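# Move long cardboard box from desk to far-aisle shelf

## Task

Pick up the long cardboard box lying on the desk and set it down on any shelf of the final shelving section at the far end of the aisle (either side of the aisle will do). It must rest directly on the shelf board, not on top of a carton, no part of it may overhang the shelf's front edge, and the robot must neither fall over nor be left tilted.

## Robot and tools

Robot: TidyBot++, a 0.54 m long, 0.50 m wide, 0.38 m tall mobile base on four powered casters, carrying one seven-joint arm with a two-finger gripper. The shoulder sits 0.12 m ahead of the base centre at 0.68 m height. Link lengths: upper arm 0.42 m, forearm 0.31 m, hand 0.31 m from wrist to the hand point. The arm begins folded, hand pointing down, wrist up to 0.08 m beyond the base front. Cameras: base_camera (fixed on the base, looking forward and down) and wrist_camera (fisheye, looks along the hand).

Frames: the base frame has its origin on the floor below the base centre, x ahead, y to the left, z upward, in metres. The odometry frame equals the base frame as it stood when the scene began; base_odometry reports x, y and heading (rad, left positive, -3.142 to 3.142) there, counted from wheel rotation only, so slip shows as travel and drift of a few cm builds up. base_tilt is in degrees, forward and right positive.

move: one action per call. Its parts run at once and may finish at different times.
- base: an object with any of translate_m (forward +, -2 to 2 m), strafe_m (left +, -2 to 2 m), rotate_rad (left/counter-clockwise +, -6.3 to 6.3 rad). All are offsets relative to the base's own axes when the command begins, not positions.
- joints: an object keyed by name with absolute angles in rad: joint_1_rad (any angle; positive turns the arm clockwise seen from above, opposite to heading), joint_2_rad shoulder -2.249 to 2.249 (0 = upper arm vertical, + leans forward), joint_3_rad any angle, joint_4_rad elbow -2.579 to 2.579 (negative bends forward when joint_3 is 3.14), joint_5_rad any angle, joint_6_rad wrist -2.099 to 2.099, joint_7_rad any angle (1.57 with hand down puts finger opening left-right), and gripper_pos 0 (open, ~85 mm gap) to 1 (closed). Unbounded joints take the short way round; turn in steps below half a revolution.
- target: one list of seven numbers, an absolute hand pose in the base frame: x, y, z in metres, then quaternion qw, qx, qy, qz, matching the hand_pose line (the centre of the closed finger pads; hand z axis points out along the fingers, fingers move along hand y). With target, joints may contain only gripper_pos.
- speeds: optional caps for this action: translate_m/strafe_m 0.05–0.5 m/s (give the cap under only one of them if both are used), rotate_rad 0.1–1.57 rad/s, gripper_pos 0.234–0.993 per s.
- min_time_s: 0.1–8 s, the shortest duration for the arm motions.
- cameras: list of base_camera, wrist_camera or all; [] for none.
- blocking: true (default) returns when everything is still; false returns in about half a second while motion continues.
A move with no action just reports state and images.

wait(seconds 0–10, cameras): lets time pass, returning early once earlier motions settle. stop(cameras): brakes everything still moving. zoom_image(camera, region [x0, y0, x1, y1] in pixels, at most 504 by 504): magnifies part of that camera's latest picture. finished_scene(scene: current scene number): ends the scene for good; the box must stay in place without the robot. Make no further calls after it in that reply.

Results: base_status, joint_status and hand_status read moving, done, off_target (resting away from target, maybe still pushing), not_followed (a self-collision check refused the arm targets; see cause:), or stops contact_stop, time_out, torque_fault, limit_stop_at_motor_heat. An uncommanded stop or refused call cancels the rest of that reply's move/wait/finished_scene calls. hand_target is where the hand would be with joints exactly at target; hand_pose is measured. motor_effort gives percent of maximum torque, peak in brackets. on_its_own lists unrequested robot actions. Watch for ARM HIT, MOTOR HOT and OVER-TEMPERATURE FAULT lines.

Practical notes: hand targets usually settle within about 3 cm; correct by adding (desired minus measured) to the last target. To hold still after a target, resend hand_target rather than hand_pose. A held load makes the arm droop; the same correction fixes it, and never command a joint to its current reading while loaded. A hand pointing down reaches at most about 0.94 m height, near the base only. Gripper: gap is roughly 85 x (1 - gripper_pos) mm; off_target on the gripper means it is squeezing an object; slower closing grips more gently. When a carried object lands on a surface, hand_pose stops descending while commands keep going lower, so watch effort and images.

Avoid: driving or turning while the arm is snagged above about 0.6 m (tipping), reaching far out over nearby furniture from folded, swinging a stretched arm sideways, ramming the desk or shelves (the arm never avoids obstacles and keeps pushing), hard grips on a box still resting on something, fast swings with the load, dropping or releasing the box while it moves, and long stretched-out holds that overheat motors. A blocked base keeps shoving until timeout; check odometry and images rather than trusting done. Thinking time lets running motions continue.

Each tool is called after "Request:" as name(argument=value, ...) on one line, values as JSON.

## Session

Request:
move(joints={"joint_1_rad": 0.0, "joint_2_rad": -0.3, "joint_3_rad": 3.1416, "joint_4_rad": -1.84, "joint_5_rad": 0.0, "joint_6_rad": -0.15, "joint_7_rad": 1.5}, cameras=["all"])

Request:
move(joints={"joint_1_rad": -1.4}, cameras=["wrist_camera"])

Request:
move(joints={"joint_1_rad": -2.8}, cameras=["wrist_camera"])

Request:
move(joints={"joint_1_rad": -4.2}, cameras=["wrist_camera"])

Scene clock: 2.00 s.
Motor temperatures (°C): [36 31 33 30 44 43 48]
move: done
base_odometry: x=+0.000 y=+0.000 heading=+0.000
base_tilt: forward=+0.3 right=+0.5
base_status: not commanded
joint_positions: joint_1_rad=+0.014 joint_2_rad=-0.315 joint_3_rad=+3.126 joint_4_rad=-1.877 joint_5_rad=+0.008 joint_6_rad=-0.212 joint_7_rad=+1.563 gripper_pos=+0.000
joint_status: all done
motor_effort: joint_1_rad=-1(2) joint_2_rad=-9(9) joint_3_rad=+0(1) joint_4_rad=+20(20) joint_5_rad=+1(2) joint_6_rad=+10(10) joint_7_rad=+0(1)
hand_pose: x=+0.6076 y=+0.0024 z=+1.0217 quat_wxyz=(+0.003, +0.775, +0.001, +0.632)
hand_target: x=+0.6180 y=+0.0013 z=+1.0564 quat_wxyz=(-0.023, +0.748, -0.026, +0.663)
hand_status: not commanded
pictures: base_camera, wrist_camera
wrist_camera: T_world_to_cam=[[-0.02152, -0.99975, 0.00534, 0.00844], [-0.19923, -0.00094, -0.97995, 1.17922], [0.97972, -0.02215, -0.19916, -0.25739]] pos_world=[0.48728, 0.00385, 1.10427]

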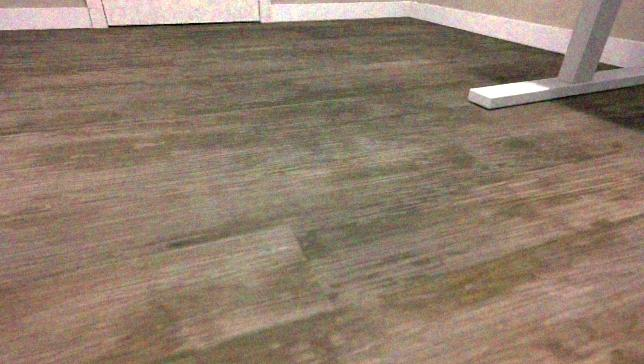

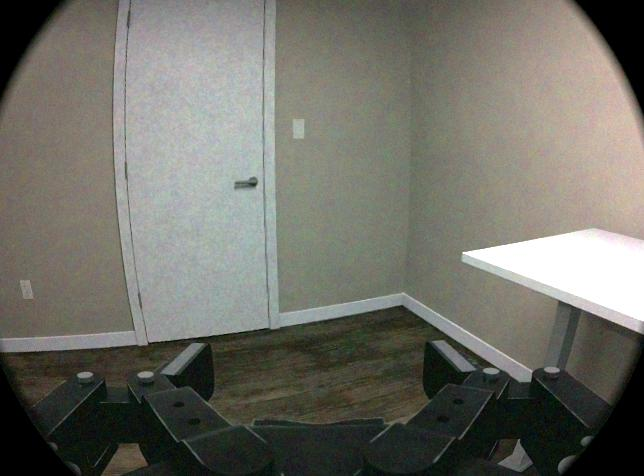

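Scene clock: 4.67 s.
move: done
base_odometry: x=+0.000 y=+0.000 heading=+0.000
base_tilt: forward=+0.3 right=+0.5
base_status: not commanded
joint_positions: joint_1_rad=-1.388 joint_2_rad=-0.313 joint_3_rad=+3.131 joint_4_rad=-1.877 joint_5_rad=+0.008 joint_6_rad=-0.208 joint_7_rad=+1.563 gripper_pos=+0.000
joint_status: all done
motor_effort: joint_1_rad=-1(2) joint_2_rad=-9(9) joint_3_rad=+0(1) joint_4_rad=+20(21) joint_5_rad=+1(2) joint_6_rad=+10(11) joint_7_rad=+0(1)
hand_pose: x=+0.2015 y=+0.4826 z=+1.0220 quat_wxyz=(-0.405, +0.593, +0.499, +0.486)
hand_target: x=+0.2025 y=+0.4919 z=+1.0564 quat_wxyz=(-0.445, +0.589, +0.461, +0.492)
hand_status: not commanded
wrist_camera: T_world_to_cam=[[0.98113, -0.19334, 0.00381, -0.10985], [-0.0344, -0.1939, -0.98042, 1.15953], [0.19029, 0.96178, -0.19689, -0.16693]] pos_world=[0.17943, 0.36415, 1.10437]

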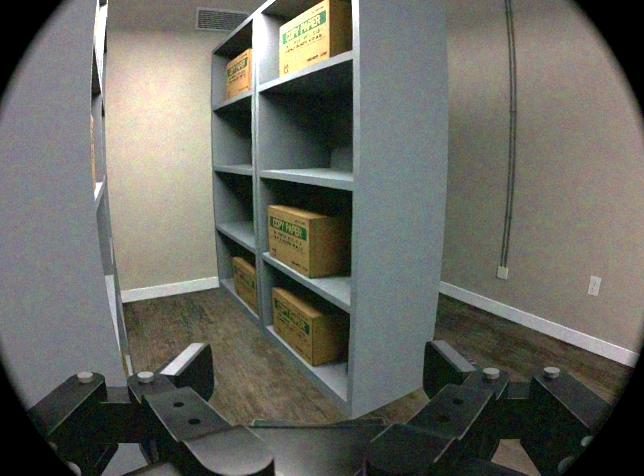

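Scene clock: 7.33 s.
move: done
base_odometry: x=+0.000 y=+0.000 heading=+0.000
base_tilt: forward=+0.3 right=+0.5
base_status: not commanded
joint_positions: joint_1_rad=-2.788 joint_2_rad=-0.313 joint_3_rad=+3.133 joint_4_rad=-1.877 joint_5_rad=+0.008 joint_6_rad=-0.208 joint_7_rad=+1.563 gripper_pos=+0.000
joint_status: all done
motor_effort: joint_1_rad=-1(2) joint_2_rad=-9(9) joint_3_rad=+0(1) joint_4_rad=+20(20) joint_5_rad=+1(2) joint_6_rad=+10(11) joint_7_rad=+0(2)
hand_pose: x=-0.3423 y=+0.1642 z=+1.0220 quat_wxyz=(-0.623, +0.133, +0.763, +0.111)
hand_target: x=-0.3516 y=+0.1659 z=+1.0564 quat_wxyz=(-0.658, +0.153, +0.732, +0.090)
hand_status: not commanded
wrist_camera: T_world_to_cam=[[0.3587, 0.93345, 0.00321, -0.03536], [0.18493, -0.06769, -0.98042, 1.13345], [-0.91495, 0.35227, -0.1969, -0.03551]] pos_world=[-0.22941, 0.12223, 1.10437]

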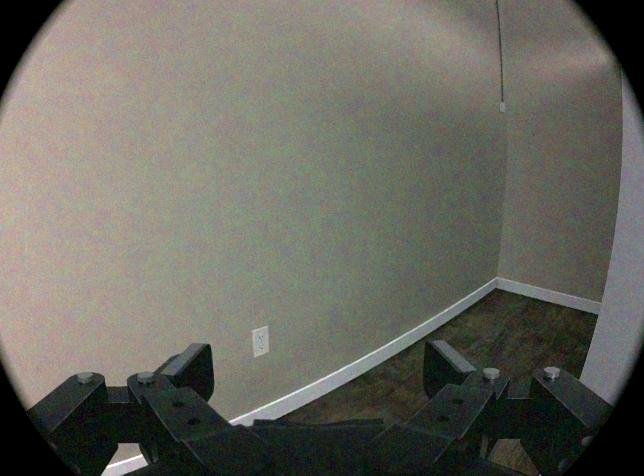

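Scene clock: 10.00 s.
move: done
base_odometry: x=+0.000 y=+0.000 heading=+0.000
base_tilt: forward=+0.3 right=+0.5
base_status: not commanded
joint_positions: joint_1_rad=-4.188 joint_2_rad=-0.313 joint_3_rad=+3.134 joint_4_rad=-1.877 joint_5_rad=+0.008 joint_6_rad=-0.208 joint_7_rad=+1.563 gripper_pos=+0.000
joint_status: all done
motor_effort: joint_1_rad=+0(2) joint_2_rad=-9(9) joint_3_rad=+0(1) joint_4_rad=+20(20) joint_5_rad=+0(2) joint_6_rad=+10(11) joint_7_rad=+0(1)
hand_pose: x=-0.1217 y=-0.4265 z=+1.0220 quat_wxyz=(-0.548, -0.390, +0.669, -0.317)
hand_target: x=-0.1244 y=-0.4355 z=+1.0564 quat_wxyz=(-0.561, -0.355, +0.659, -0.355)
hand_status: not commanded
wrist_camera: T_world_to_cam=[[-0.85845, 0.51289, 0.00298, 0.10963], [0.09853, 0.17061, -0.9804, 1.14375], [-0.50335, -0.84133, -0.19699, -0.08442]] pos_world=[-0.06107, -0.32238, 1.10437]

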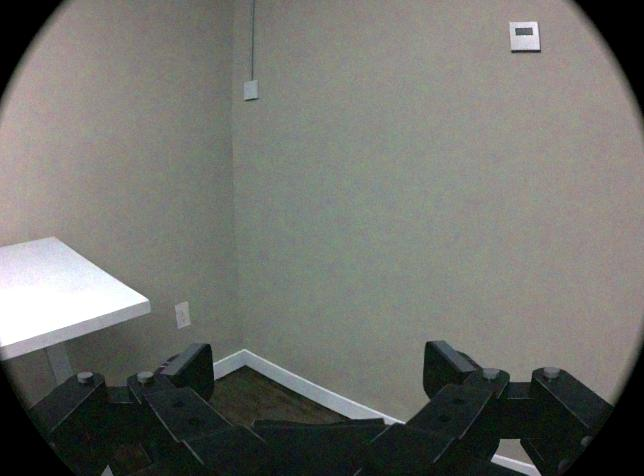

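Request:
move(joints={"joint_1_rad": -5.0}, cameras=["wrist_camera"])

Scene clock: 15.50 s.
move: done
base_odometry: x=+0.000 y=+0.000 heading=+0.000
base_tilt: forward=+0.3 right=+0.5
base_status: not commanded
joint_positions: joint_1_rad=-4.988 joint_2_rad=-0.313 joint_3_rad=+3.134 joint_4_rad=-1.877 joint_5_rad=+0.008 joint_6_rad=-0.208 joint_7_rad=+1.563 gripper_pos=+0.000
joint_status: all done
motor_effort: joint_1_rad=+0(2) joint_2_rad=-9(9) joint_3_rad=+0(1) joint_4_rad=+20(21) joint_5_rad=+0(2) joint_6_rad=+10(11) joint_7_rad=+0(1)
hand_pose: x=+0.2571 y=-0.4699 z=+1.0220 quat_wxyz=(-0.381, -0.620, +0.465, -0.505)
hand_target: x=+0.2618 y=-0.4781 z=+1.0564 quat_wxyz=(-0.378, -0.583, +0.469, -0.545)
hand_status: not commanded
wrist_camera: T_world_to_cam=[[-0.96611, -0.25811, 0.0029, 0.12251], [-0.05359, 0.18959, -0.9804, 1.16185], [0.2525, -0.94733, -0.197, -0.17436]] pos_world=[0.22465, -0.35383, 1.10437]

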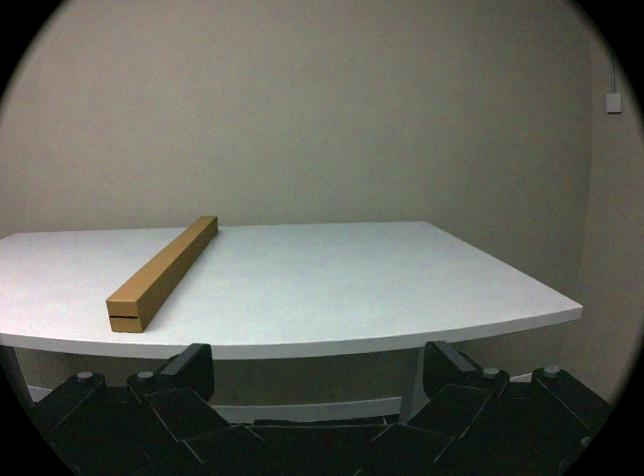

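Request:
move(base={"translate_m": 0.34, "strafe_m": -0.065, "rotate_rad": -1.196}, joints={"joint_1_rad": 0.0, "joint_2_rad": 0.225, "joint_3_rad": 3.1416, "joint_4_rad": -0.69, "joint_5_rad": 0.0, "joint_6_rad": -1.70, "joint_7_rad": 1.5}, cameras=["all"])

Scene clock: 34.50 s.
move: done
base_odometry: x=+0.340 y=-0.065 heading=-1.196
base_tilt: forward=+0.3 right=+0.5
base_status: done
joint_positions: joint_1_rad=-6.274 joint_2_rad=+0.205 joint_3_rad=+3.135 joint_4_rad=-0.728 joint_5_rad=+0.008 joint_6_rad=-1.656 joint_7_rad=+1.563 gripper_pos=+0.000
joint_status: all done
motor_effort: joint_1_rad=-1(2) joint_2_rad=-20(21) joint_3_rad=+0(2) joint_4_rad=+15(22) joint_5_rad=+0(3) joint_6_rad=+6(11) joint_7_rad=+0(1)
hand_pose: x=+0.6204 y=-0.0028 z=+1.0159 quat_wxyz=(-0.002, -0.962, +0.006, -0.273)
hand_target: x=+0.6185 y=+0.0014 z=+1.0145 quat_wxyz=(+0.009, -0.965, +0.034, -0.260)
hand_status: not commanded
pictures: base_camera, wrist_camera
wrist_camera: T_world_to_cam=[[-0.02738, -0.9995, 0.01552, -0.0032], [-0.84976, 0.0151, -0.52695, 1.11958], [0.52646, -0.02762, -0.84975, 0.67092]] pos_world=[0.59807, -0.00156, 1.16013]

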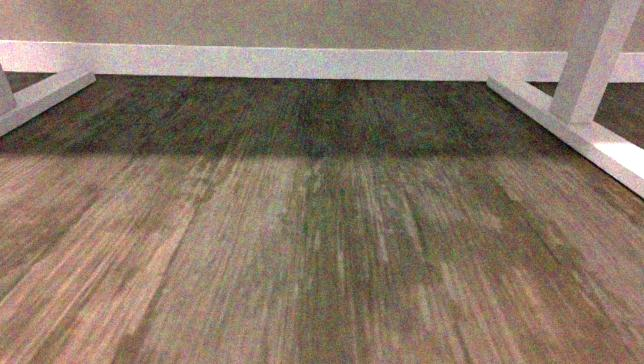

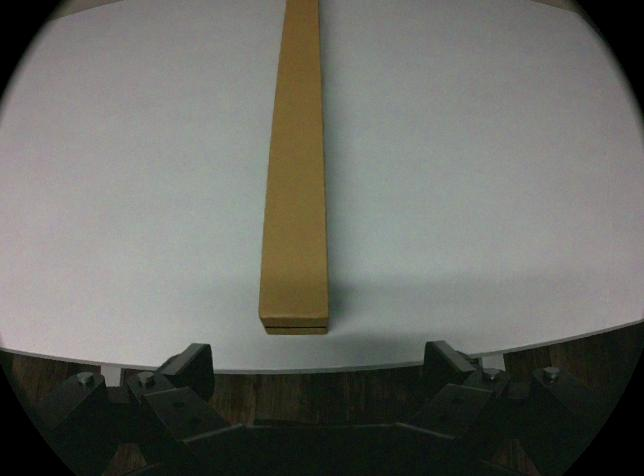

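Request:
move(base={"translate_m": 0.371, "strafe_m": 0.0155, "rotate_rad": -0.013}, speeds={"translate_m": 0.3})

Request:
move(joints={"joint_4_rad": -1.05, "joint_6_rad": -1.365}, min_time_s=1.5, cameras=["wrist_camera"])

Scene clock: 52.77 s.
move: done
base_odometry: x=+0.490 y=-0.405 heading=-1.209
base_tilt: forward=+0.3 right=+0.5
base_status: done
joint_positions: joint_1_rad=-6.277 joint_2_rad=+0.223 joint_3_rad=+3.135 joint_4_rad=-0.725 joint_5_rad=+0.008 joint_6_rad=-1.662 joint_7_rad=+1.563 gripper_pos=+0.000
joint_status: not commanded
motor_effort: joint_1_rad=+0(4) joint_2_rad=-20(23) joint_3_rad=+0(2) joint_4_rad=+15(16) joint_5_rad=+1(2) joint_6_rad=+5(7) joint_7_rad=+0(1)
hand_pose: x=+0.6249 y=-0.0018 z=+1.0073 quat_wxyz=(-0.002, -0.965, +0.005, -0.263)
hand_target: x=+0.6185 y=+0.0014 z=+1.0145 quat_wxyz=(+0.009, -0.965, +0.034, -0.260)
hand_status: not commanded
pictures: none

Scene clock: 54.83 s.
move: done
base_odometry: x=+0.490 y=-0.405 heading=-1.209
base_tilt: forward=+0.4 right=+0.5
base_status: not commanded
joint_positions: joint_1_rad=-6.277 joint_2_rad=+0.223 joint_3_rad=+3.135 joint_4_rad=-1.018 joint_5_rad=+0.008 joint_6_rad=-1.417 joint_7_rad=+1.563 gripper_pos=+0.000
joint_status: all done
motor_effort: joint_1_rad=-1(1) joint_2_rad=-22(23) joint_3_rad=+0(0) joint_4_rad=+17(18) joint_5_rad=+1(2) joint_6_rad=+6(6) joint_7_rad=+0(1)
hand_pose: x=+0.6541 y=-0.0017 z=+0.9187 quat_wxyz=(-0.003, -0.971, +0.004, -0.240)
hand_target: x=+0.6633 y=+0.0014 z=+0.9106 quat_wxyz=(+0.009, -0.968, +0.034, -0.248)
hand_status: not commanded
wrist_camera: T_world_to_cam=[[-0.02248, -0.99958, 0.01806, -0.00516], [-0.88358, 0.01141, -0.46814, 1.06507], [0.46774, -0.02648, -0.88347, 0.63997]] pos_world=[0.64163, -0.00036, 1.06409]

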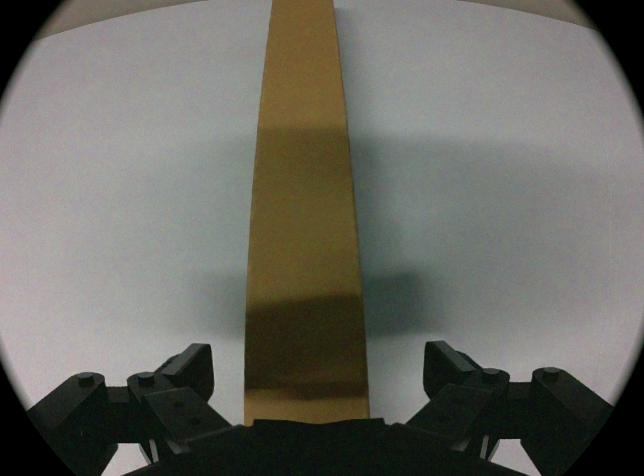

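Request:
move(base={"rotate_rad": 0.011}, speeds={"rotate_rad": 0.1})

Request:
move(joints={"joint_4_rad": -1.125, "joint_6_rad": -1.292}, min_time_s=1.2, cameras=["wrist_camera"])

Scene clock: 62.47 s.
move: done
base_odometry: x=+0.490 y=-0.405 heading=-1.199
base_tilt: forward=+0.3 right=+0.5
base_status: done
joint_positions: joint_1_rad=-6.279 joint_2_rad=+0.223 joint_3_rad=+3.136 joint_4_rad=-1.018 joint_5_rad=+0.008 joint_6_rad=-1.415 joint_7_rad=+1.563 gripper_pos=+0.000
joint_status: not commanded
motor_effort: joint_1_rad=-1(3) joint_2_rad=-23(23) joint_3_rad=+0(2) joint_4_rad=+17(17) joint_5_rad=+1(2) joint_6_rad=+6(6) joint_7_rad=+0(1)
hand_pose: x=+0.6545 y=-0.0008 z=+0.9188 quat_wxyz=(-0.002, -0.971, +0.004, -0.240)
hand_target: x=+0.6633 y=+0.0014 z=+0.9106 quat_wxyz=(+0.009, -0.968, +0.034, -0.248)
hand_status: not commanded
pictures: none

Scene clock: 63.97 s.
move: done
base_odometry: x=+0.490 y=-0.405 heading=-1.199
base_tilt: forward=+0.3 right=+0.5
base_status: not commanded
joint_positions: joint_1_rad=-6.279 joint_2_rad=+0.223 joint_3_rad=+3.136 joint_4_rad=-1.090 joint_5_rad=+0.008 joint_6_rad=-1.343 joint_7_rad=+1.563 gripper_pos=+0.000
joint_status: all done
motor_effort: joint_1_rad=+0(1) joint_2_rad=-22(23) joint_3_rad=+0(0) joint_4_rad=+17(18) joint_5_rad=+1(2) joint_6_rad=+6(6) joint_7_rad=+0(1)
hand_pose: x=+0.6611 y=-0.0007 z=+0.8971 quat_wxyz=(-0.002, -0.971, +0.003, -0.240)
hand_target: x=+0.6687 y=+0.0014 z=+0.8876 quat_wxyz=(+0.009, -0.968, +0.034, -0.247)
hand_status: not commanded
wrist_camera: T_world_to_cam=[[-0.0204, -0.99962, 0.01833, -0.00535], [-0.88307, 0.00942, -0.46915, 1.06159], [0.4688, -0.02576, -0.88293, 0.61652]] pos_world=[0.64832, 0.00054, 1.04249]

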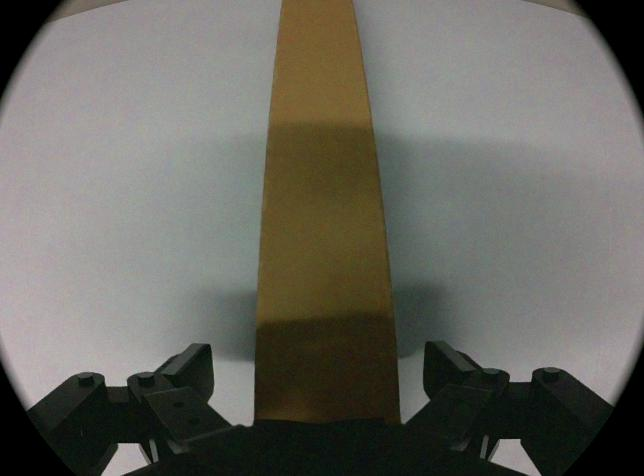

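Request:
move(joints={"gripper_pos": 0.488}, speeds={"gripper_pos": 0.234}, cameras=["wrist_camera"])

Request:
move(joints={"joint_2_rad": 0.21, "joint_4_rad": -0.71, "joint_6_rad": -1.69}, min_time_s=3.0, cameras=["wrist_camera"])

Scene clock: 81.17 s.
move: done
base_odometry: x=+0.490 y=-0.405 heading=-1.199
base_tilt: forward=+0.3 right=+0.5
base_status: not commanded
joint_positions: joint_1_rad=-6.279 joint_2_rad=+0.222 joint_3_rad=+3.136 joint_4_rad=-1.090 joint_5_rad=+0.008 joint_6_rad=-1.341 joint_7_rad=+1.563 gripper_pos=+0.482
joint_status: all done
motor_effort: joint_1_rad=-1(1) joint_2_rad=-19(23) joint_3_rad=+0(0) joint_4_rad=+16(18) joint_5_rad=+1(2) joint_6_rad=+5(6) joint_7_rad=+0(1)
hand_pose: x=+0.6614 y=-0.0007 z=+0.8976 quat_wxyz=(-0.002, -0.970, +0.003, -0.242)
hand_target: x=+0.6687 y=+0.0014 z=+0.8876 quat_wxyz=(+0.009, -0.968, +0.034, -0.247)
hand_status: not commanded
wrist_camera: T_world_to_cam=[[-0.02044, -0.99962, 0.01829, -0.00528], [-0.88195, 0.00942, -0.47124, 1.06337], [0.4709, -0.02576, -0.88181, 0.6144]] pos_world=[0.64842, 0.00054, 1.04299]

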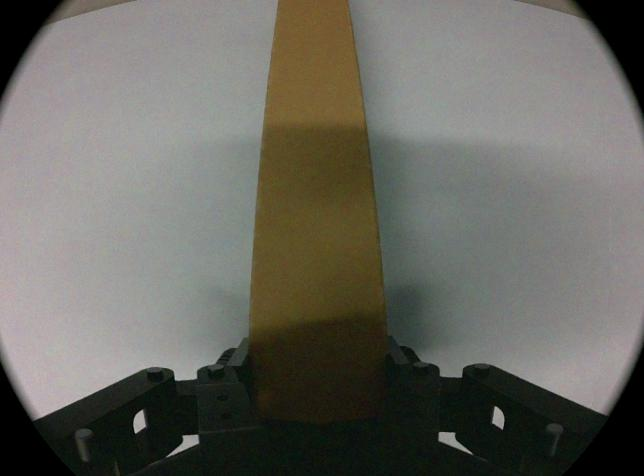

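Scene clock: 84.47 s.
move: done
base_odometry: x=+0.490 y=-0.405 heading=-1.199
base_tilt: forward=+0.4 right=+0.5
base_status: not commanded
joint_positions: joint_1_rad=-6.279 joint_2_rad=+0.222 joint_3_rad=+3.136 joint_4_rad=-0.748 joint_5_rad=+0.008 joint_6_rad=-1.648 joint_7_rad=+1.563 gripper_pos=+0.482
joint_status: all done
motor_effort: joint_1_rad=-1(1) joint_2_rad=-21(24) joint_3_rad=+0(0) joint_4_rad=+16(19) joint_5_rad=+1(2) joint_6_rad=+6(7) joint_7_rad=+0(1)
hand_pose: x=+0.6265 y=-0.0010 z=+1.0003 quat_wxyz=(-0.002, -0.966, +0.005, -0.259)
hand_target: x=+0.6146 y=+0.0014 z=+1.0154 quat_wxyz=(+0.009, -0.964, +0.034, -0.263)
hand_status: not commanded
wrist_camera: T_world_to_cam=[[-0.02335, -0.99959, 0.0165, -0.00445], [-0.86482, 0.01191, -0.50194, 1.10084], [0.50154, -0.02599, -0.86474, 0.68515]] pos_world=[0.6083, 0.00024, 1.14511]

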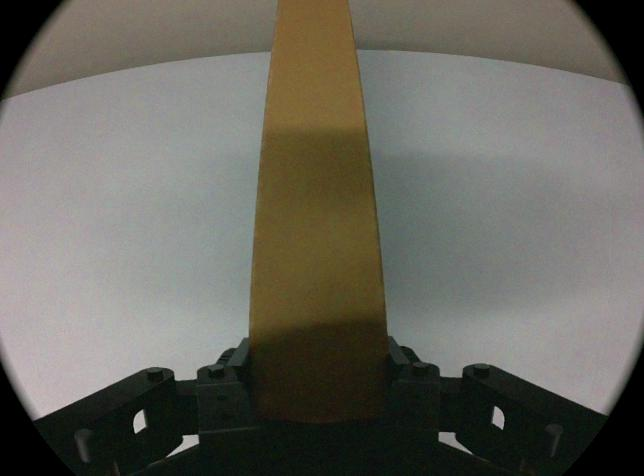

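Request:
move(base={"translate_m": -0.32}, speeds={"translate_m": 0.3})

Request:
move(base={"rotate_rad": 3.166}, speeds={"rotate_rad": 0.8})

Request:
move(base={"strafe_m": -0.38, "translate_m": 0.1}, speeds={"strafe_m": 0.3}, joints={"joint_1_rad": 0.085, "joint_2_rad": 0.635, "joint_3_rad": 3.905, "joint_4_rad": -1.13, "joint_5_rad": -0.777, "joint_6_rad": -1.63, "joint_7_rad": 2.40}, min_time_s=3.5, cameras=["all"])

Scene clock: 102.10 s.
move: done
base_odometry: x=+0.374 y=-0.106 heading=-1.198
base_tilt: forward=+0.3 right=+0.5
base_status: done
joint_positions: joint_1_rad=-6.279 joint_2_rad=+0.217 joint_3_rad=+3.136 joint_4_rad=-0.747 joint_5_rad=+0.008 joint_6_rad=-1.655 joint_7_rad=+1.563 gripper_pos=+0.482
joint_status: not commanded
motor_effort: joint_1_rad=+0(2) joint_2_rad=-21(25) joint_3_rad=+0(1) joint_4_rad=+16(16) joint_5_rad=+0(2) joint_6_rad=+6(7) joint_7_rad=+0(1)
hand_pose: x=+0.6232 y=-0.0009 z=+1.0023 quat_wxyz=(-0.002, -0.966, +0.005, -0.258)
hand_target: x=+0.6146 y=+0.0014 z=+1.0154 quat_wxyz=(+0.009, -0.964, +0.034, -0.263)
hand_status: not commanded
pictures: none

Scene clock: 106.87 s.
move: done
base_odometry: x=+0.374 y=-0.106 heading=+1.968
base_tilt: forward=+0.3 right=+0.5
base_status: done
joint_positions: joint_1_rad=-6.286 joint_2_rad=+0.217 joint_3_rad=+3.138 joint_4_rad=-0.747 joint_5_rad=+0.008 joint_6_rad=-1.655 joint_7_rad=+1.563 gripper_pos=+0.482
joint_status: not commanded
motor_effort: joint_1_rad=+0(3) joint_2_rad=-21(22) joint_3_rad=+0(2) joint_4_rad=+16(16) joint_5_rad=+0(3) joint_6_rad=+5(6) joint_7_rad=+0(2)
hand_pose: x=+0.6232 y=+0.0016 z=+1.0023 quat_wxyz=(-0.002, -0.966, +0.002, -0.258)
hand_target: x=+0.6146 y=+0.0014 z=+1.0154 quat_wxyz=(+0.009, -0.964, +0.034, -0.263)
hand_status: not commanded
pictures: none

Scene clock: 111.00 s.
move: done
base_odometry: x=+0.686 y=+0.133 heading=+1.969
base_tilt: forward=+0.3 right=+0.5
base_status: done
joint_positions: joint_1_rad=-6.207 joint_2_rad=+0.621 joint_3_rad=+3.891 joint_4_rad=-1.100 joint_5_rad=-0.689 joint_6_rad=-1.655 joint_7_rad=+2.336 gripper_pos=+0.482
joint_status: all done
motor_effort: joint_1_rad=-1(3) joint_2_rad=-30(32) joint_3_rad=+4(5) joint_4_rad=+14(17) joint_5_rad=-2(3) joint_6_rad=+0(7) joint_7_rad=-1(1)
hand_pose: x=+0.6401 y=-0.1466 z=+0.7180 quat_wxyz=(+0.135, -0.989, -0.023, -0.061)
hand_target: x=+0.6538 y=-0.1412 z=+0.7112 quat_wxyz=(+0.160, -0.982, -0.035, -0.090)
hand_status: not commanded
pictures: base_camera, wrist_camera
wrist_camera: T_world_to_cam=[[0.05622, -0.96775, -0.24557, -0.00313], [-0.9915, -0.02522, -0.12761, 0.77954], [0.1173, 0.25066, -0.96094, 0.78595]] pos_world=[0.6809, -0.18038, 0.85396]

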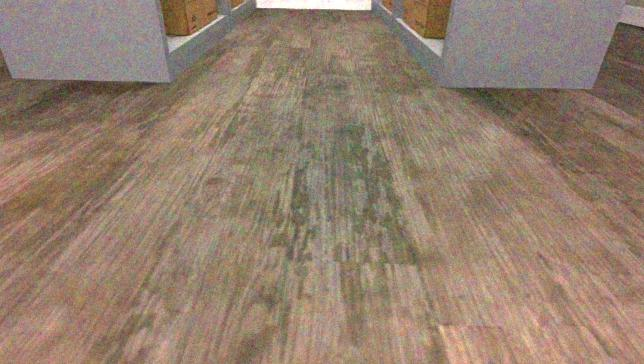

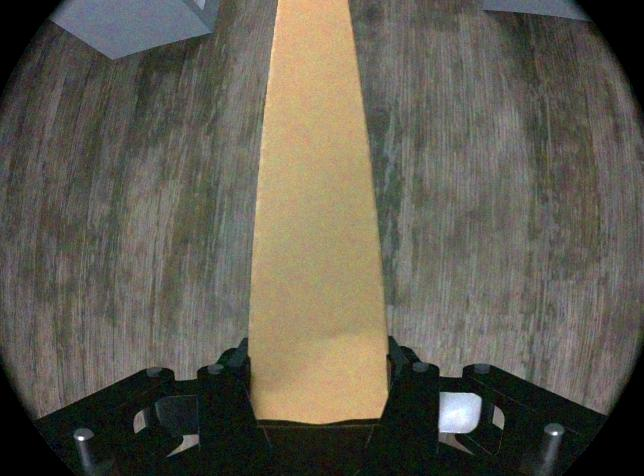

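Request:
move(base={"strafe_m": 0.122, "translate_m": 0.2, "rotate_rad": 0.03}, speeds={"strafe_m": 0.2}, joints={"joint_1_rad": 0.18, "joint_2_rad": 1.04, "joint_3_rad": 4.68, "joint_4_rad": -1.54, "joint_5_rad": -1.60, "joint_6_rad": -1.57, "joint_7_rad": 3.285}, min_time_s=3.5, cameras=["all"])

Request:
zoom_image(camera="base_camera", region=[120, 0, 560, 160])

Scene clock: 122.97 s.
move: done
base_odometry: x=+0.496 y=+0.270 heading=+1.998
base_tilt: forward=+0.4 right=+0.5
base_status: done
joint_positions: joint_1_rad=-6.113 joint_2_rad=+1.021 joint_3_rad=+4.664 joint_4_rad=-1.512 joint_5_rad=-1.506 joint_6_rad=-1.611 joint_7_rad=+3.221 gripper_pos=+0.482
joint_status: all done
motor_effort: joint_1_rad=-1(3) joint_2_rad=-30(33) joint_3_rad=+12(12) joint_4_rad=+8(15) joint_5_rad=-3(4) joint_6_rad=+0(2) joint_7_rad=+0(2)
hand_pose: x=+0.5940 y=-0.3845 z=+0.6131 quat_wxyz=(+0.004, -0.970, +0.004, -0.242)
hand_target: x=+0.6021 y=-0.4084 z=+0.6165 quat_wxyz=(-0.033, -0.961, -0.001, -0.275)
hand_status: not commanded
pictures: base_camera, wrist_camera
wrist_camera: T_world_to_cam=[[-0.01919, -0.9998, 0.00628, -0.37841], [-0.88103, 0.01394, -0.47286, 0.87561], [0.47267, -0.01461, -0.88112, 0.38813]] pos_world=[0.58072, -0.38487, 0.7584]

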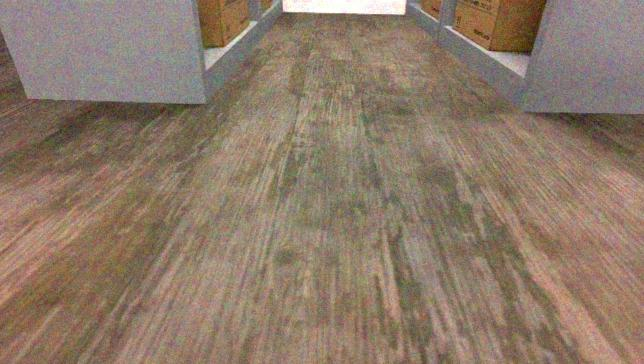

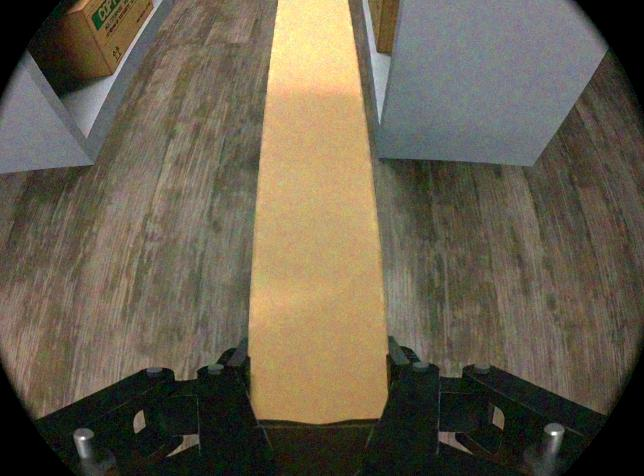

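Scaled by 1.145.

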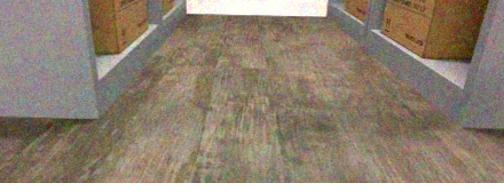

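Request:
move(base={"translate_m": 1.1, "strafe_m": -0.032, "rotate_rad": -0.02}, speeds={"translate_m": 0.3}, cameras=["all"])

Request:
zoom_image(camera="base_camera", region=[0, 0, 504, 260])

Request:
zoom_image(camera="base_camera", region=[322, 0, 644, 240])

Scene clock: 139.40 s.
move: done
base_odometry: x=+0.069 y=+1.284 heading=+1.979
base_tilt: forward=+0.4 right=+0.5
base_status: done
joint_positions: joint_1_rad=-6.101 joint_2_rad=+1.026 joint_3_rad=+4.669 joint_4_rad=-1.517 joint_5_rad=-1.513 joint_6_rad=-1.607 joint_7_rad=+3.222 gripper_pos=+0.482
joint_status: not commanded
motor_effort: joint_1_rad=-1(4) joint_2_rad=-30(32) joint_3_rad=+12(13) joint_4_rad=+8(10) joint_5_rad=-4(5) joint_6_rad=+1(2) joint_7_rad=+0(1)
hand_pose: x=+0.5883 y=-0.3930 z=+0.6117 quat_wxyz=(-0.002, -0.970, +0.014, -0.243)
hand_target: x=+0.6021 y=-0.4084 z=+0.6165 quat_wxyz=(-0.033, -0.961, -0.001, -0.275)
hand_status: not commanded
pictures: base_camera, wrist_camera
wrist_camera: T_world_to_cam=[[-0.03992, -0.99913, 0.01201, -0.37818], [-0.88034, 0.02948, -0.47343, 0.876], [0.47266, -0.02947, -0.88075, 0.38346]] pos_world=[0.57484, -0.39238, 0.757]

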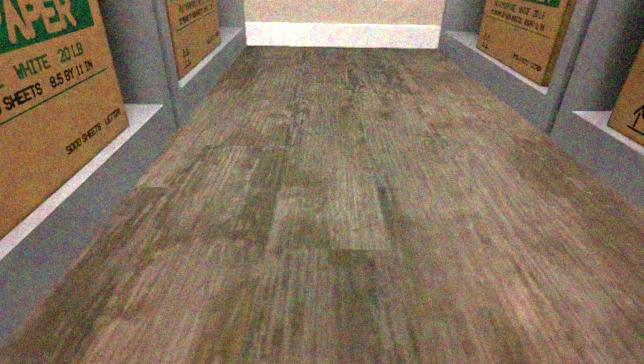

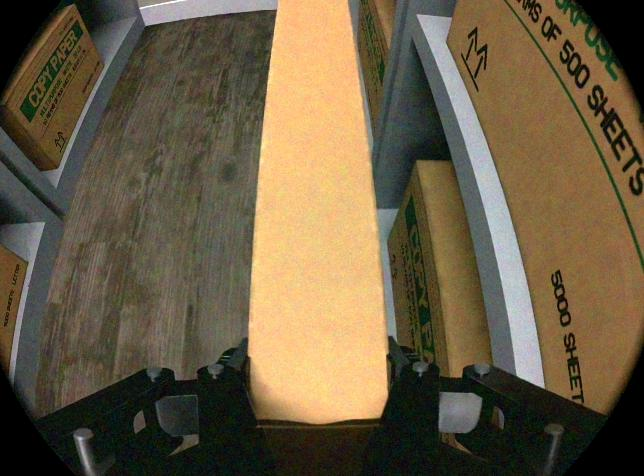

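Scaled by 1.000.

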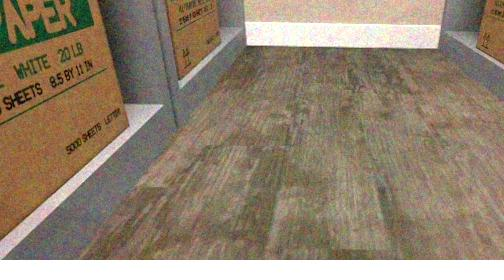

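Scaled by 1.565.

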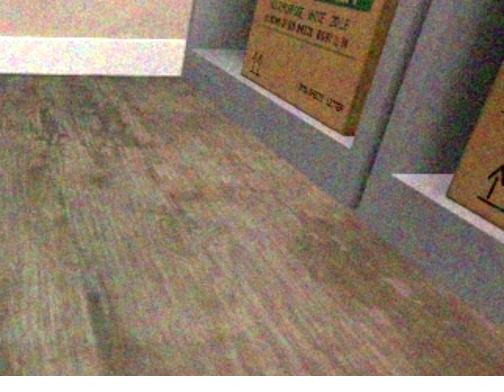

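Request:
move(base={"translate_m": 0.82, "strafe_m": -0.01, "rotate_rad": 0.015}, speeds={"translate_m": 0.25}, cameras=["all"])

Request:
zoom_image(camera="base_camera", region=[444, 80, 644, 364])

Scene clock: 156.53 s.
move: done
base_odometry: x=-0.248 y=+2.041 heading=+1.995
base_tilt: forward=+0.4 right=+0.5
base_status: done
joint_positions: joint_1_rad=-6.101 joint_2_rad=+1.027 joint_3_rad=+4.670 joint_4_rad=-1.519 joint_5_rad=-1.514 joint_6_rad=-1.606 joint_7_rad=+3.222 gripper_pos=+0.482
joint_status: not commanded
motor_effort: joint_1_rad=-1(5) joint_2_rad=-30(31) joint_3_rad=+12(13) joint_4_rad=+8(10) joint_5_rad=-4(5) joint_6_rad=+0(1) joint_7_rad=+0(1)
hand_pose: x=+0.5879 y=-0.3935 z=+0.6111 quat_wxyz=(-0.002, -0.970, +0.015, -0.243)
hand_target: x=+0.6021 y=-0.4084 z=+0.6165 quat_wxyz=(-0.033, -0.961, -0.001, -0.275)
hand_status: not commanded
pictures: base_camera, wrist_camera
wrist_camera: T_world_to_cam=[[-0.04221, -0.99903, 0.01274, -0.37768], [-0.88036, 0.03116, -0.47327, 0.87602], [0.47242, -0.03119, -0.88082, 0.38258]] pos_world=[0.57454, -0.39268, 0.7564]

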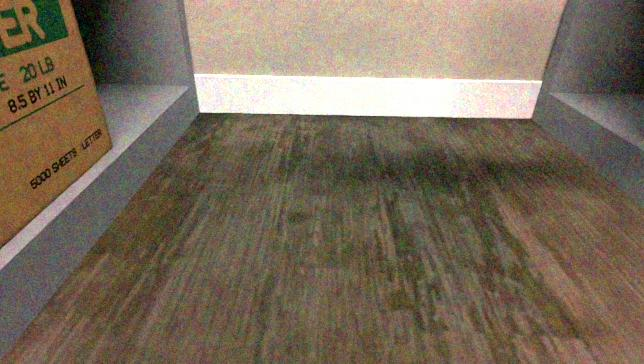

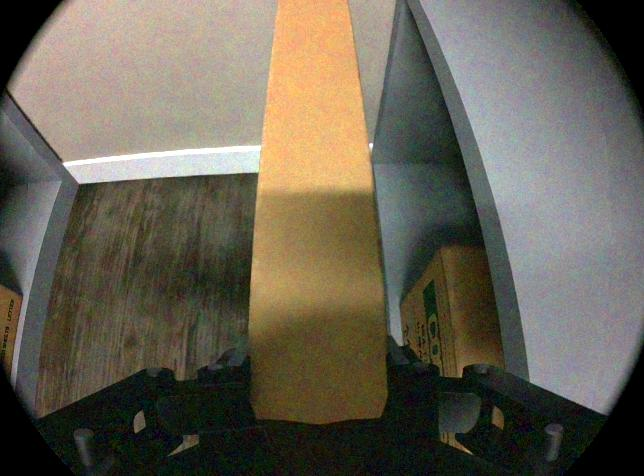

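Scaled by 1.775.

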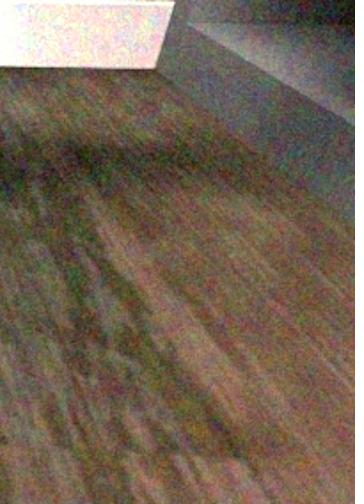

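Request:
move(base={"strafe_m": -0.13}, speeds={"strafe_m": 0.1}, cameras=["all"])

Scene clock: 172.67 s.
move: done
base_odometry: x=-0.129 y=+2.095 heading=+1.995
base_tilt: forward=+0.3 right=+0.5
base_status: done
joint_positions: joint_1_rad=-6.108 joint_2_rad=+1.027 joint_3_rad=+4.670 joint_4_rad=-1.535 joint_5_rad=-1.523 joint_6_rad=-1.606 joint_7_rad=+3.222 gripper_pos=+0.482
joint_status: not commanded
motor_effort: joint_1_rad=+1(3) joint_2_rad=-30(31) joint_3_rad=+14(15) joint_4_rad=+12(12) joint_5_rad=-3(5) joint_6_rad=+4(4) joint_7_rad=+7(9)
hand_pose: x=+0.5888 y=-0.3897 z=+0.6098 quat_wxyz=(+0.000, -0.969, +0.019, -0.247)
hand_target: x=+0.6021 y=-0.4084 z=+0.6165 quat_wxyz=(-0.033, -0.961, -0.001, -0.275)
hand_status: not commanded
pictures: base_camera, wrist_camera
wrist_camera: T_world_to_cam=[[-0.04955, -0.99876, 0.00486, -0.36463], [-0.87568, 0.0411, -0.48114, 0.88196], [0.48034, -0.0281, -0.87663, 0.37518]] pos_world=[0.57404, -0.38989, 0.75501]

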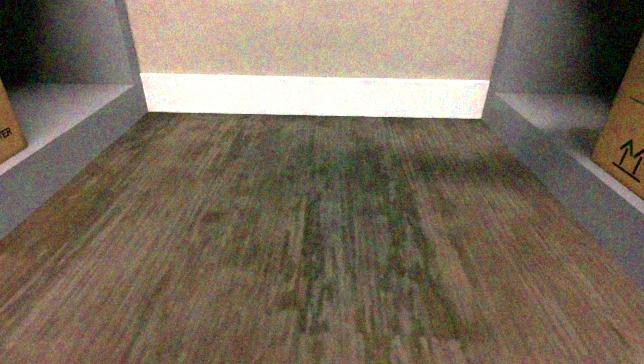

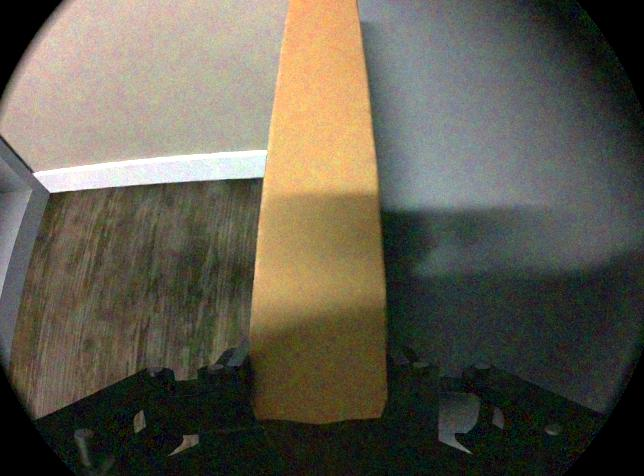

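Request:
zoom_image(camera="base_camera", region=[444, 80, 644, 364])

Scaled by 1.775.

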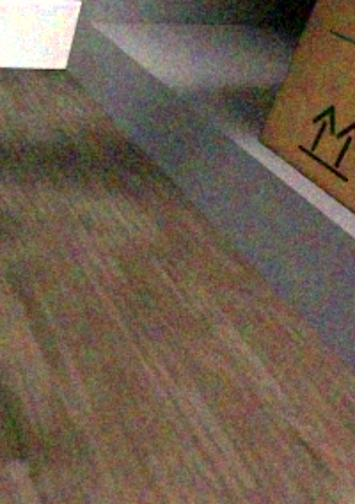

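Request:
move(base={"strafe_m": -0.09}, speeds={"strafe_m": 0.08}, cameras=["all"])

Scene clock: 184.77 s.
move: done
base_odometry: x=-0.047 y=+2.132 heading=+1.995
base_tilt: forward=+0.3 right=+0.5
base_status: done
joint_positions: joint_1_rad=-6.100 joint_2_rad=+1.029 joint_3_rad=+4.681 joint_4_rad=-1.528 joint_5_rad=-1.551 joint_6_rad=-1.564 joint_7_rad=+3.315 gripper_pos=+0.482
joint_status: not commanded
motor_effort: joint_1_rad=+0(10) joint_2_rad=-30(32) joint_3_rad=+13(19) joint_4_rad=+8(22) joint_5_rad=-4(8) joint_6_rad=+1(13) joint_7_rad=+0(24)
hand_pose: x=+0.5915 y=-0.4104 z=+0.6167 quat_wxyz=(-0.040, -0.966, -0.019, -0.256)
hand_target: x=+0.6021 y=-0.4084 z=+0.6165 quat_wxyz=(-0.033, -0.961, -0.001, -0.275)
hand_status: not commanded
pictures: base_camera, wrist_camera
wrist_camera: T_world_to_cam=[[0.00405, -0.99484, 0.10134, -0.47478], [-0.8674, -0.05393, -0.49468, 0.85299], [0.4976, -0.0859, -0.86314, 0.33708]] pos_world=[0.57407, -0.39738, 0.76102]

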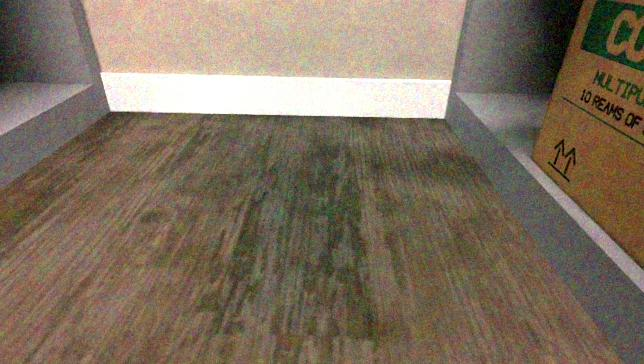

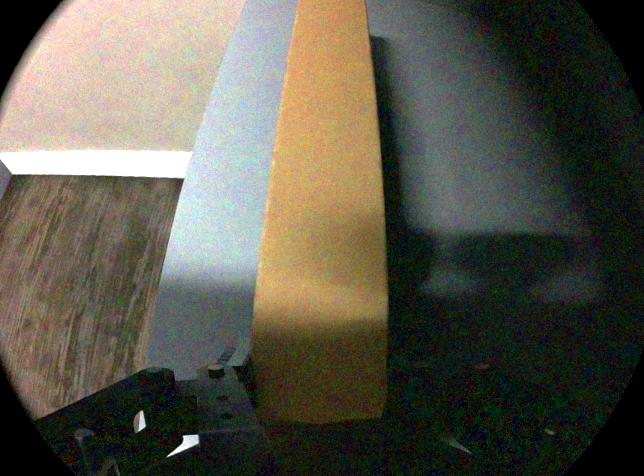

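Request:
move(joints={"joint_1_rad": 0.18, "joint_2_rad": 1.066, "joint_3_rad": 4.645, "joint_4_rad": -1.57, "joint_5_rad": -1.63, "joint_6_rad": -1.60, "joint_7_rad": 3.17}, min_time_s=1.5, cameras=["wrist_camera"])

Scene clock: 204.87 s.
move: done
base_odometry: x=-0.047 y=+2.132 heading=+1.995
base_tilt: forward=+0.3 right=+0.5
base_status: not commanded
joint_positions: joint_1_rad=-6.100 joint_2_rad=+1.046 joint_3_rad=+4.667 joint_4_rad=-1.539 joint_5_rad=-1.551 joint_6_rad=-1.565 joint_7_rad=+3.236 gripper_pos=+0.482
joint_status: all done
motor_effort: joint_1_rad=+0(1) joint_2_rad=-31(31) joint_3_rad=+13(13) joint_4_rad=+8(9) joint_5_rad=-3(6) joint_6_rad=+1(2) joint_7_rad=+0(2)
hand_pose: x=+0.5904 y=-0.4056 z=+0.6025 quat_wxyz=(-0.020, -0.968, +0.022, -0.250)
hand_target: x=+0.6083 y=-0.3884 z=+0.5941 quat_wxyz=(+0.018, -0.958, +0.061, -0.281)
hand_status: not commanded
wrist_camera: T_world_to_cam=[[-0.06617, -0.99688, 0.04308, -0.39277], [-0.87241, 0.03685, -0.48738, 0.88063], [0.48428, -0.06983, -0.87213, 0.34554]] pos_world=[0.57495, -0.39987, 0.74748]

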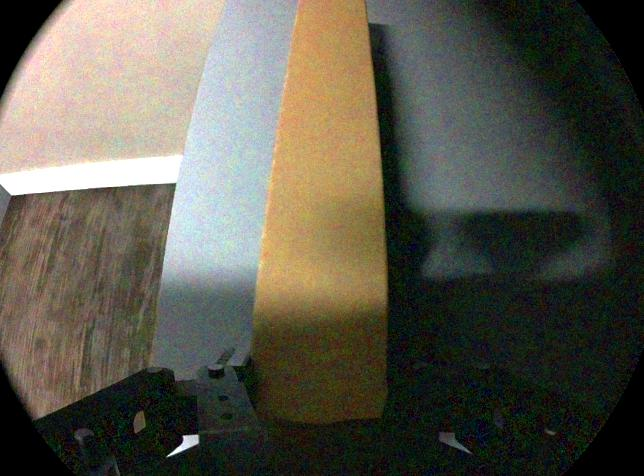

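Request:
move(joints={"joint_1_rad": 0.18, "joint_2_rad": 1.084, "joint_3_rad": 4.625, "joint_4_rad": -1.585, "joint_5_rad": -1.667, "joint_6_rad": -1.55, "joint_7_rad": 3.325}, min_time_s=1.5, cameras=["wrist_camera"])

Request:
move(joints={"joint_1_rad": 0.18, "joint_2_rad": 1.094, "joint_3_rad": 4.615, "joint_4_rad": -1.595, "joint_5_rad": -1.679, "joint_6_rad": -1.535, "joint_7_rad": 3.335}, min_time_s=1.5, cameras=["wrist_camera"])

Scene clock: 216.27 s.
move: done
base_odometry: x=-0.047 y=+2.132 heading=+1.995
base_tilt: forward=+0.3 right=+0.5
base_status: not commanded
joint_positions: joint_1_rad=-6.100 joint_2_rad=+1.064 joint_3_rad=+4.648 joint_4_rad=-1.556 joint_5_rad=-1.573 joint_6_rad=-1.564 joint_7_rad=+3.264 gripper_pos=+0.482
joint_status: all done
motor_effort: joint_1_rad=-1(2) joint_2_rad=-31(31) joint_3_rad=+12(13) joint_4_rad=+8(9) joint_5_rad=-5(5) joint_6_rad=+1(2) joint_7_rad=+0(2)
hand_pose: x=+0.5940 y=-0.3996 z=+0.5886 quat_wxyz=(-0.013, -0.967, +0.015, -0.253)
hand_target: x=+0.6136 y=-0.3986 z=+0.5819 quat_wxyz=(-0.018, -0.957, +0.000, -0.288)
hand_status: not commanded
wrist_camera: T_world_to_cam=[[-0.04811, -0.99834, 0.03177, -0.39072], [-0.86986, 0.02624, -0.4926, 0.87412], [0.49095, -0.05133, -0.86968, 0.33413]] pos_world=[0.57753, -0.39587, 0.73359]

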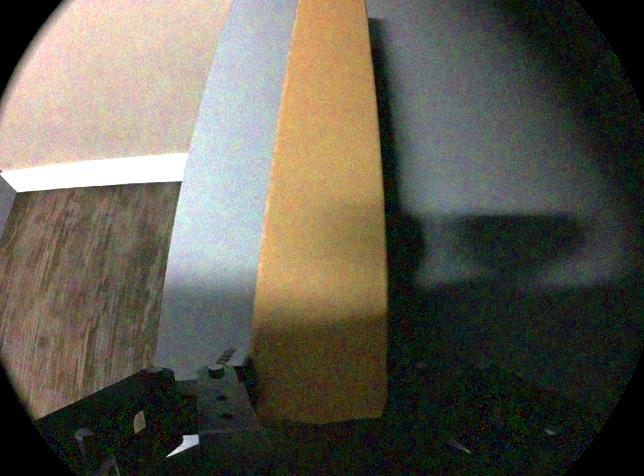

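Scene clock: 218.07 s.
move: done
base_odometry: x=-0.047 y=+2.132 heading=+1.995
base_tilt: forward=+0.3 right=+0.5
base_status: not commanded
joint_positions: joint_1_rad=-6.100 joint_2_rad=+1.073 joint_3_rad=+4.639 joint_4_rad=-1.566 joint_5_rad=-1.585 joint_6_rad=-1.564 joint_7_rad=+3.272 gripper_pos=+0.482
joint_status: all done
motor_effort: joint_1_rad=-1(2) joint_2_rad=-31(31) joint_3_rad=+12(13) joint_4_rad=+8(9) joint_5_rad=-4(5) joint_6_rad=+0(1) joint_7_rad=+0(1)
hand_pose: x=+0.5955 y=-0.3966 z=+0.5812 quat_wxyz=(-0.008, -0.967, +0.015, -0.255)
hand_target: x=+0.6140 y=-0.4002 z=+0.5740 quat_wxyz=(-0.021, -0.957, +0.002, -0.288)
hand_status: not commanded
wrist_camera: T_world_to_cam=[[-0.04678, -0.99866, 0.02199, -0.38255], [-0.86795, 0.02974, -0.49576, 0.87374], [0.49444, -0.04227, -0.86818, 0.32773]] pos_world=[0.57842, -0.39417, 0.7261]

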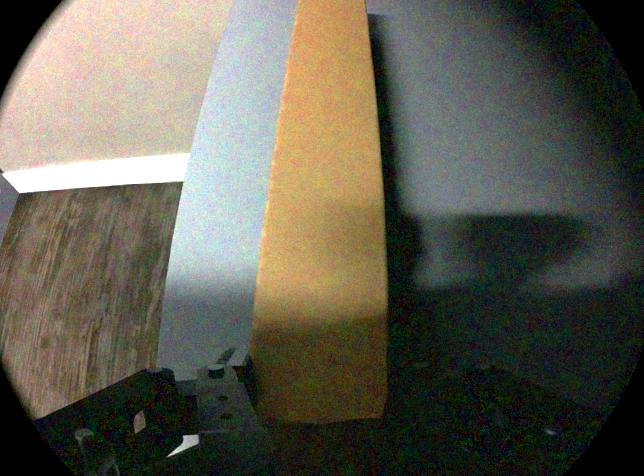

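Request:
move(joints={"joint_1_rad": 0.18, "joint_2_rad": 1.102, "joint_3_rad": 4.609, "joint_4_rad": -1.603, "joint_5_rad": -1.687, "joint_6_rad": -1.525, "joint_7_rad": 3.343}, min_time_s=1.5, cameras=[])

Request:
move(joints={"joint_1_rad": 0.18, "joint_2_rad": 1.108, "joint_3_rad": 4.604, "joint_4_rad": -1.609, "joint_5_rad": -1.693, "joint_6_rad": -1.52, "joint_7_rad": 3.348}, min_time_s=1.0, cameras=["wrist_camera"])

Scene clock: 226.10 s.
move: done
base_odometry: x=-0.047 y=+2.132 heading=+1.995
base_tilt: forward=+0.4 right=+0.5
base_status: not commanded
joint_positions: joint_1_rad=-6.100 joint_2_rad=+1.081 joint_3_rad=+4.633 joint_4_rad=-1.574 joint_5_rad=-1.593 joint_6_rad=-1.564 joint_7_rad=+3.280 gripper_pos=+0.482
joint_status: all done
motor_effort: joint_1_rad=+0(2) joint_2_rad=-31(32) joint_3_rad=+13(13) joint_4_rad=+8(8) joint_5_rad=-5(5) joint_6_rad=+0(2) joint_7_rad=+0(1)
hand_pose: x=+0.5958 y=-0.3946 z=+0.5754 quat_wxyz=(-0.005, -0.967, +0.015, -0.256)
hand_target: x=+0.6134 y=-0.4014 z=+0.5679 quat_wxyz=(-0.023, -0.957, +0.003, -0.288)
hand_status: not commanded

Scene clock: 227.40 s.
move: done
base_odometry: x=-0.047 y=+2.132 heading=+1.995
base_tilt: forward=+0.4 right=+0.5
base_status: not commanded
joint_positions: joint_1_rad=-6.100 joint_2_rad=+1.085 joint_3_rad=+4.629 joint_4_rad=-1.579 joint_5_rad=-1.598 joint_6_rad=-1.562 joint_7_rad=+3.285 gripper_pos=+0.482
joint_status: all done
motor_effort: joint_1_rad=-1(2) joint_2_rad=-31(31) joint_3_rad=+12(13) joint_4_rad=+7(8) joint_5_rad=-4(5) joint_6_rad=+0(1) joint_7_rad=+0(1)
hand_pose: x=+0.5960 y=-0.3942 z=+0.5725 quat_wxyz=(-0.004, -0.967, +0.015, -0.256)
hand_target: x=+0.6131 y=-0.4014 z=+0.5632 quat_wxyz=(-0.023, -0.958, +0.004, -0.287)
hand_status: not commanded
wrist_camera: T_world_to_cam=[[-0.04396, -0.99891, 0.01593, -0.37824], [-0.86695, 0.03021, -0.49748, 0.87039], [0.49646, -0.03568, -0.86733, 0.32096]] pos_world=[0.57862, -0.39267, 0.71741]

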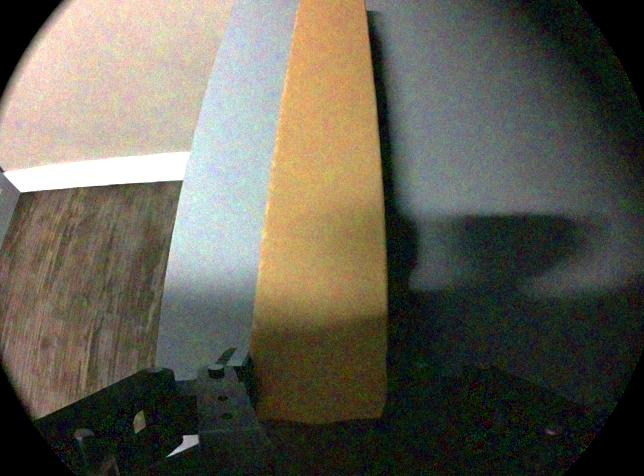

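Request:
move(joints={"joint_1_rad": 0.18, "joint_2_rad": 1.114, "joint_3_rad": 4.599, "joint_4_rad": -1.615, "joint_5_rad": -1.699, "joint_6_rad": -1.515, "joint_7_rad": 3.353}, min_time_s=1.0, cameras=[])

Request:
move(joints={"joint_1_rad": 0.18, "joint_2_rad": 1.119, "joint_3_rad": 4.595, "joint_4_rad": -1.62, "joint_5_rad": -1.704, "joint_6_rad": -1.511, "joint_7_rad": 3.358}, min_time_s=1.0, cameras=["wrist_camera"])

Scene clock: 232.10 s.
move: done
base_odometry: x=-0.047 y=+2.132 heading=+1.995
base_tilt: forward=+0.3 right=+0.5
base_status: not commanded
joint_positions: joint_1_rad=-6.100 joint_2_rad=+1.085 joint_3_rad=+4.629 joint_4_rad=-1.584 joint_5_rad=-1.603 joint_6_rad=-1.562 joint_7_rad=+3.290 gripper_pos=+0.482
joint_status: all done
motor_effort: joint_1_rad=-1(1) joint_2_rad=-29(31) joint_3_rad=+11(12) joint_4_rad=+7(9) joint_5_rad=-4(6) joint_6_rad=+0(2) joint_7_rad=+0(1)
hand_pose: x=+0.5960 y=-0.3942 z=+0.5724 quat_wxyz=(-0.005, -0.966, +0.015, -0.259)
hand_target: x=+0.6128 y=-0.4014 z=+0.5586 quat_wxyz=(-0.023, -0.958, +0.005, -0.287)
hand_status: not commanded

Scene clock: 233.40 s.
move: done
base_odometry: x=-0.047 y=+2.132 heading=+1.995
base_tilt: forward=+0.3 right=+0.5
base_status: not commanded
joint_positions: joint_1_rad=-6.100 joint_2_rad=+1.085 joint_3_rad=+4.629 joint_4_rad=-1.588 joint_5_rad=-1.608 joint_6_rad=-1.562 joint_7_rad=+3.295 gripper_pos=+0.482
joint_status: all done
motor_effort: joint_1_rad=+0(1) joint_2_rad=-28(30) joint_3_rad=+11(12) joint_4_rad=+7(8) joint_5_rad=-5(6) joint_6_rad=+1(2) joint_7_rad=+0(1)
hand_pose: x=+0.5960 y=-0.3942 z=+0.5723 quat_wxyz=(-0.005, -0.965, +0.015, -0.261)
hand_target: x=+0.6125 y=-0.4013 z=+0.5547 quat_wxyz=(-0.024, -0.958, +0.006, -0.287)
hand_status: not commanded
wrist_camera: T_world_to_cam=[[-0.04434, -0.99887, 0.01733, -0.37886], [-0.86216, 0.0295, -0.50577, 0.87196], [0.50469, -0.03737, -0.86249, 0.31239]] pos_world=[0.57731, -0.39247, 0.71701]

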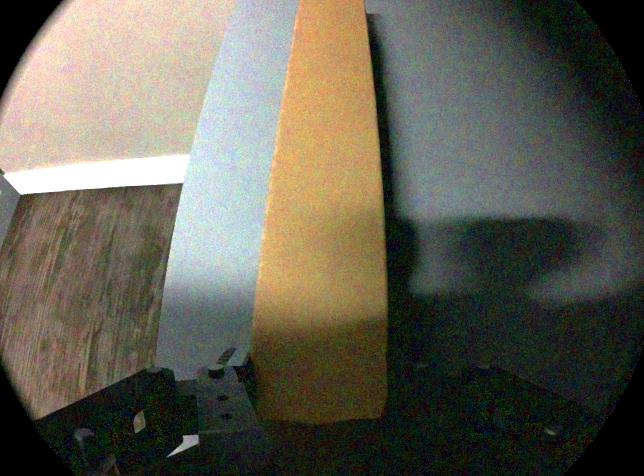

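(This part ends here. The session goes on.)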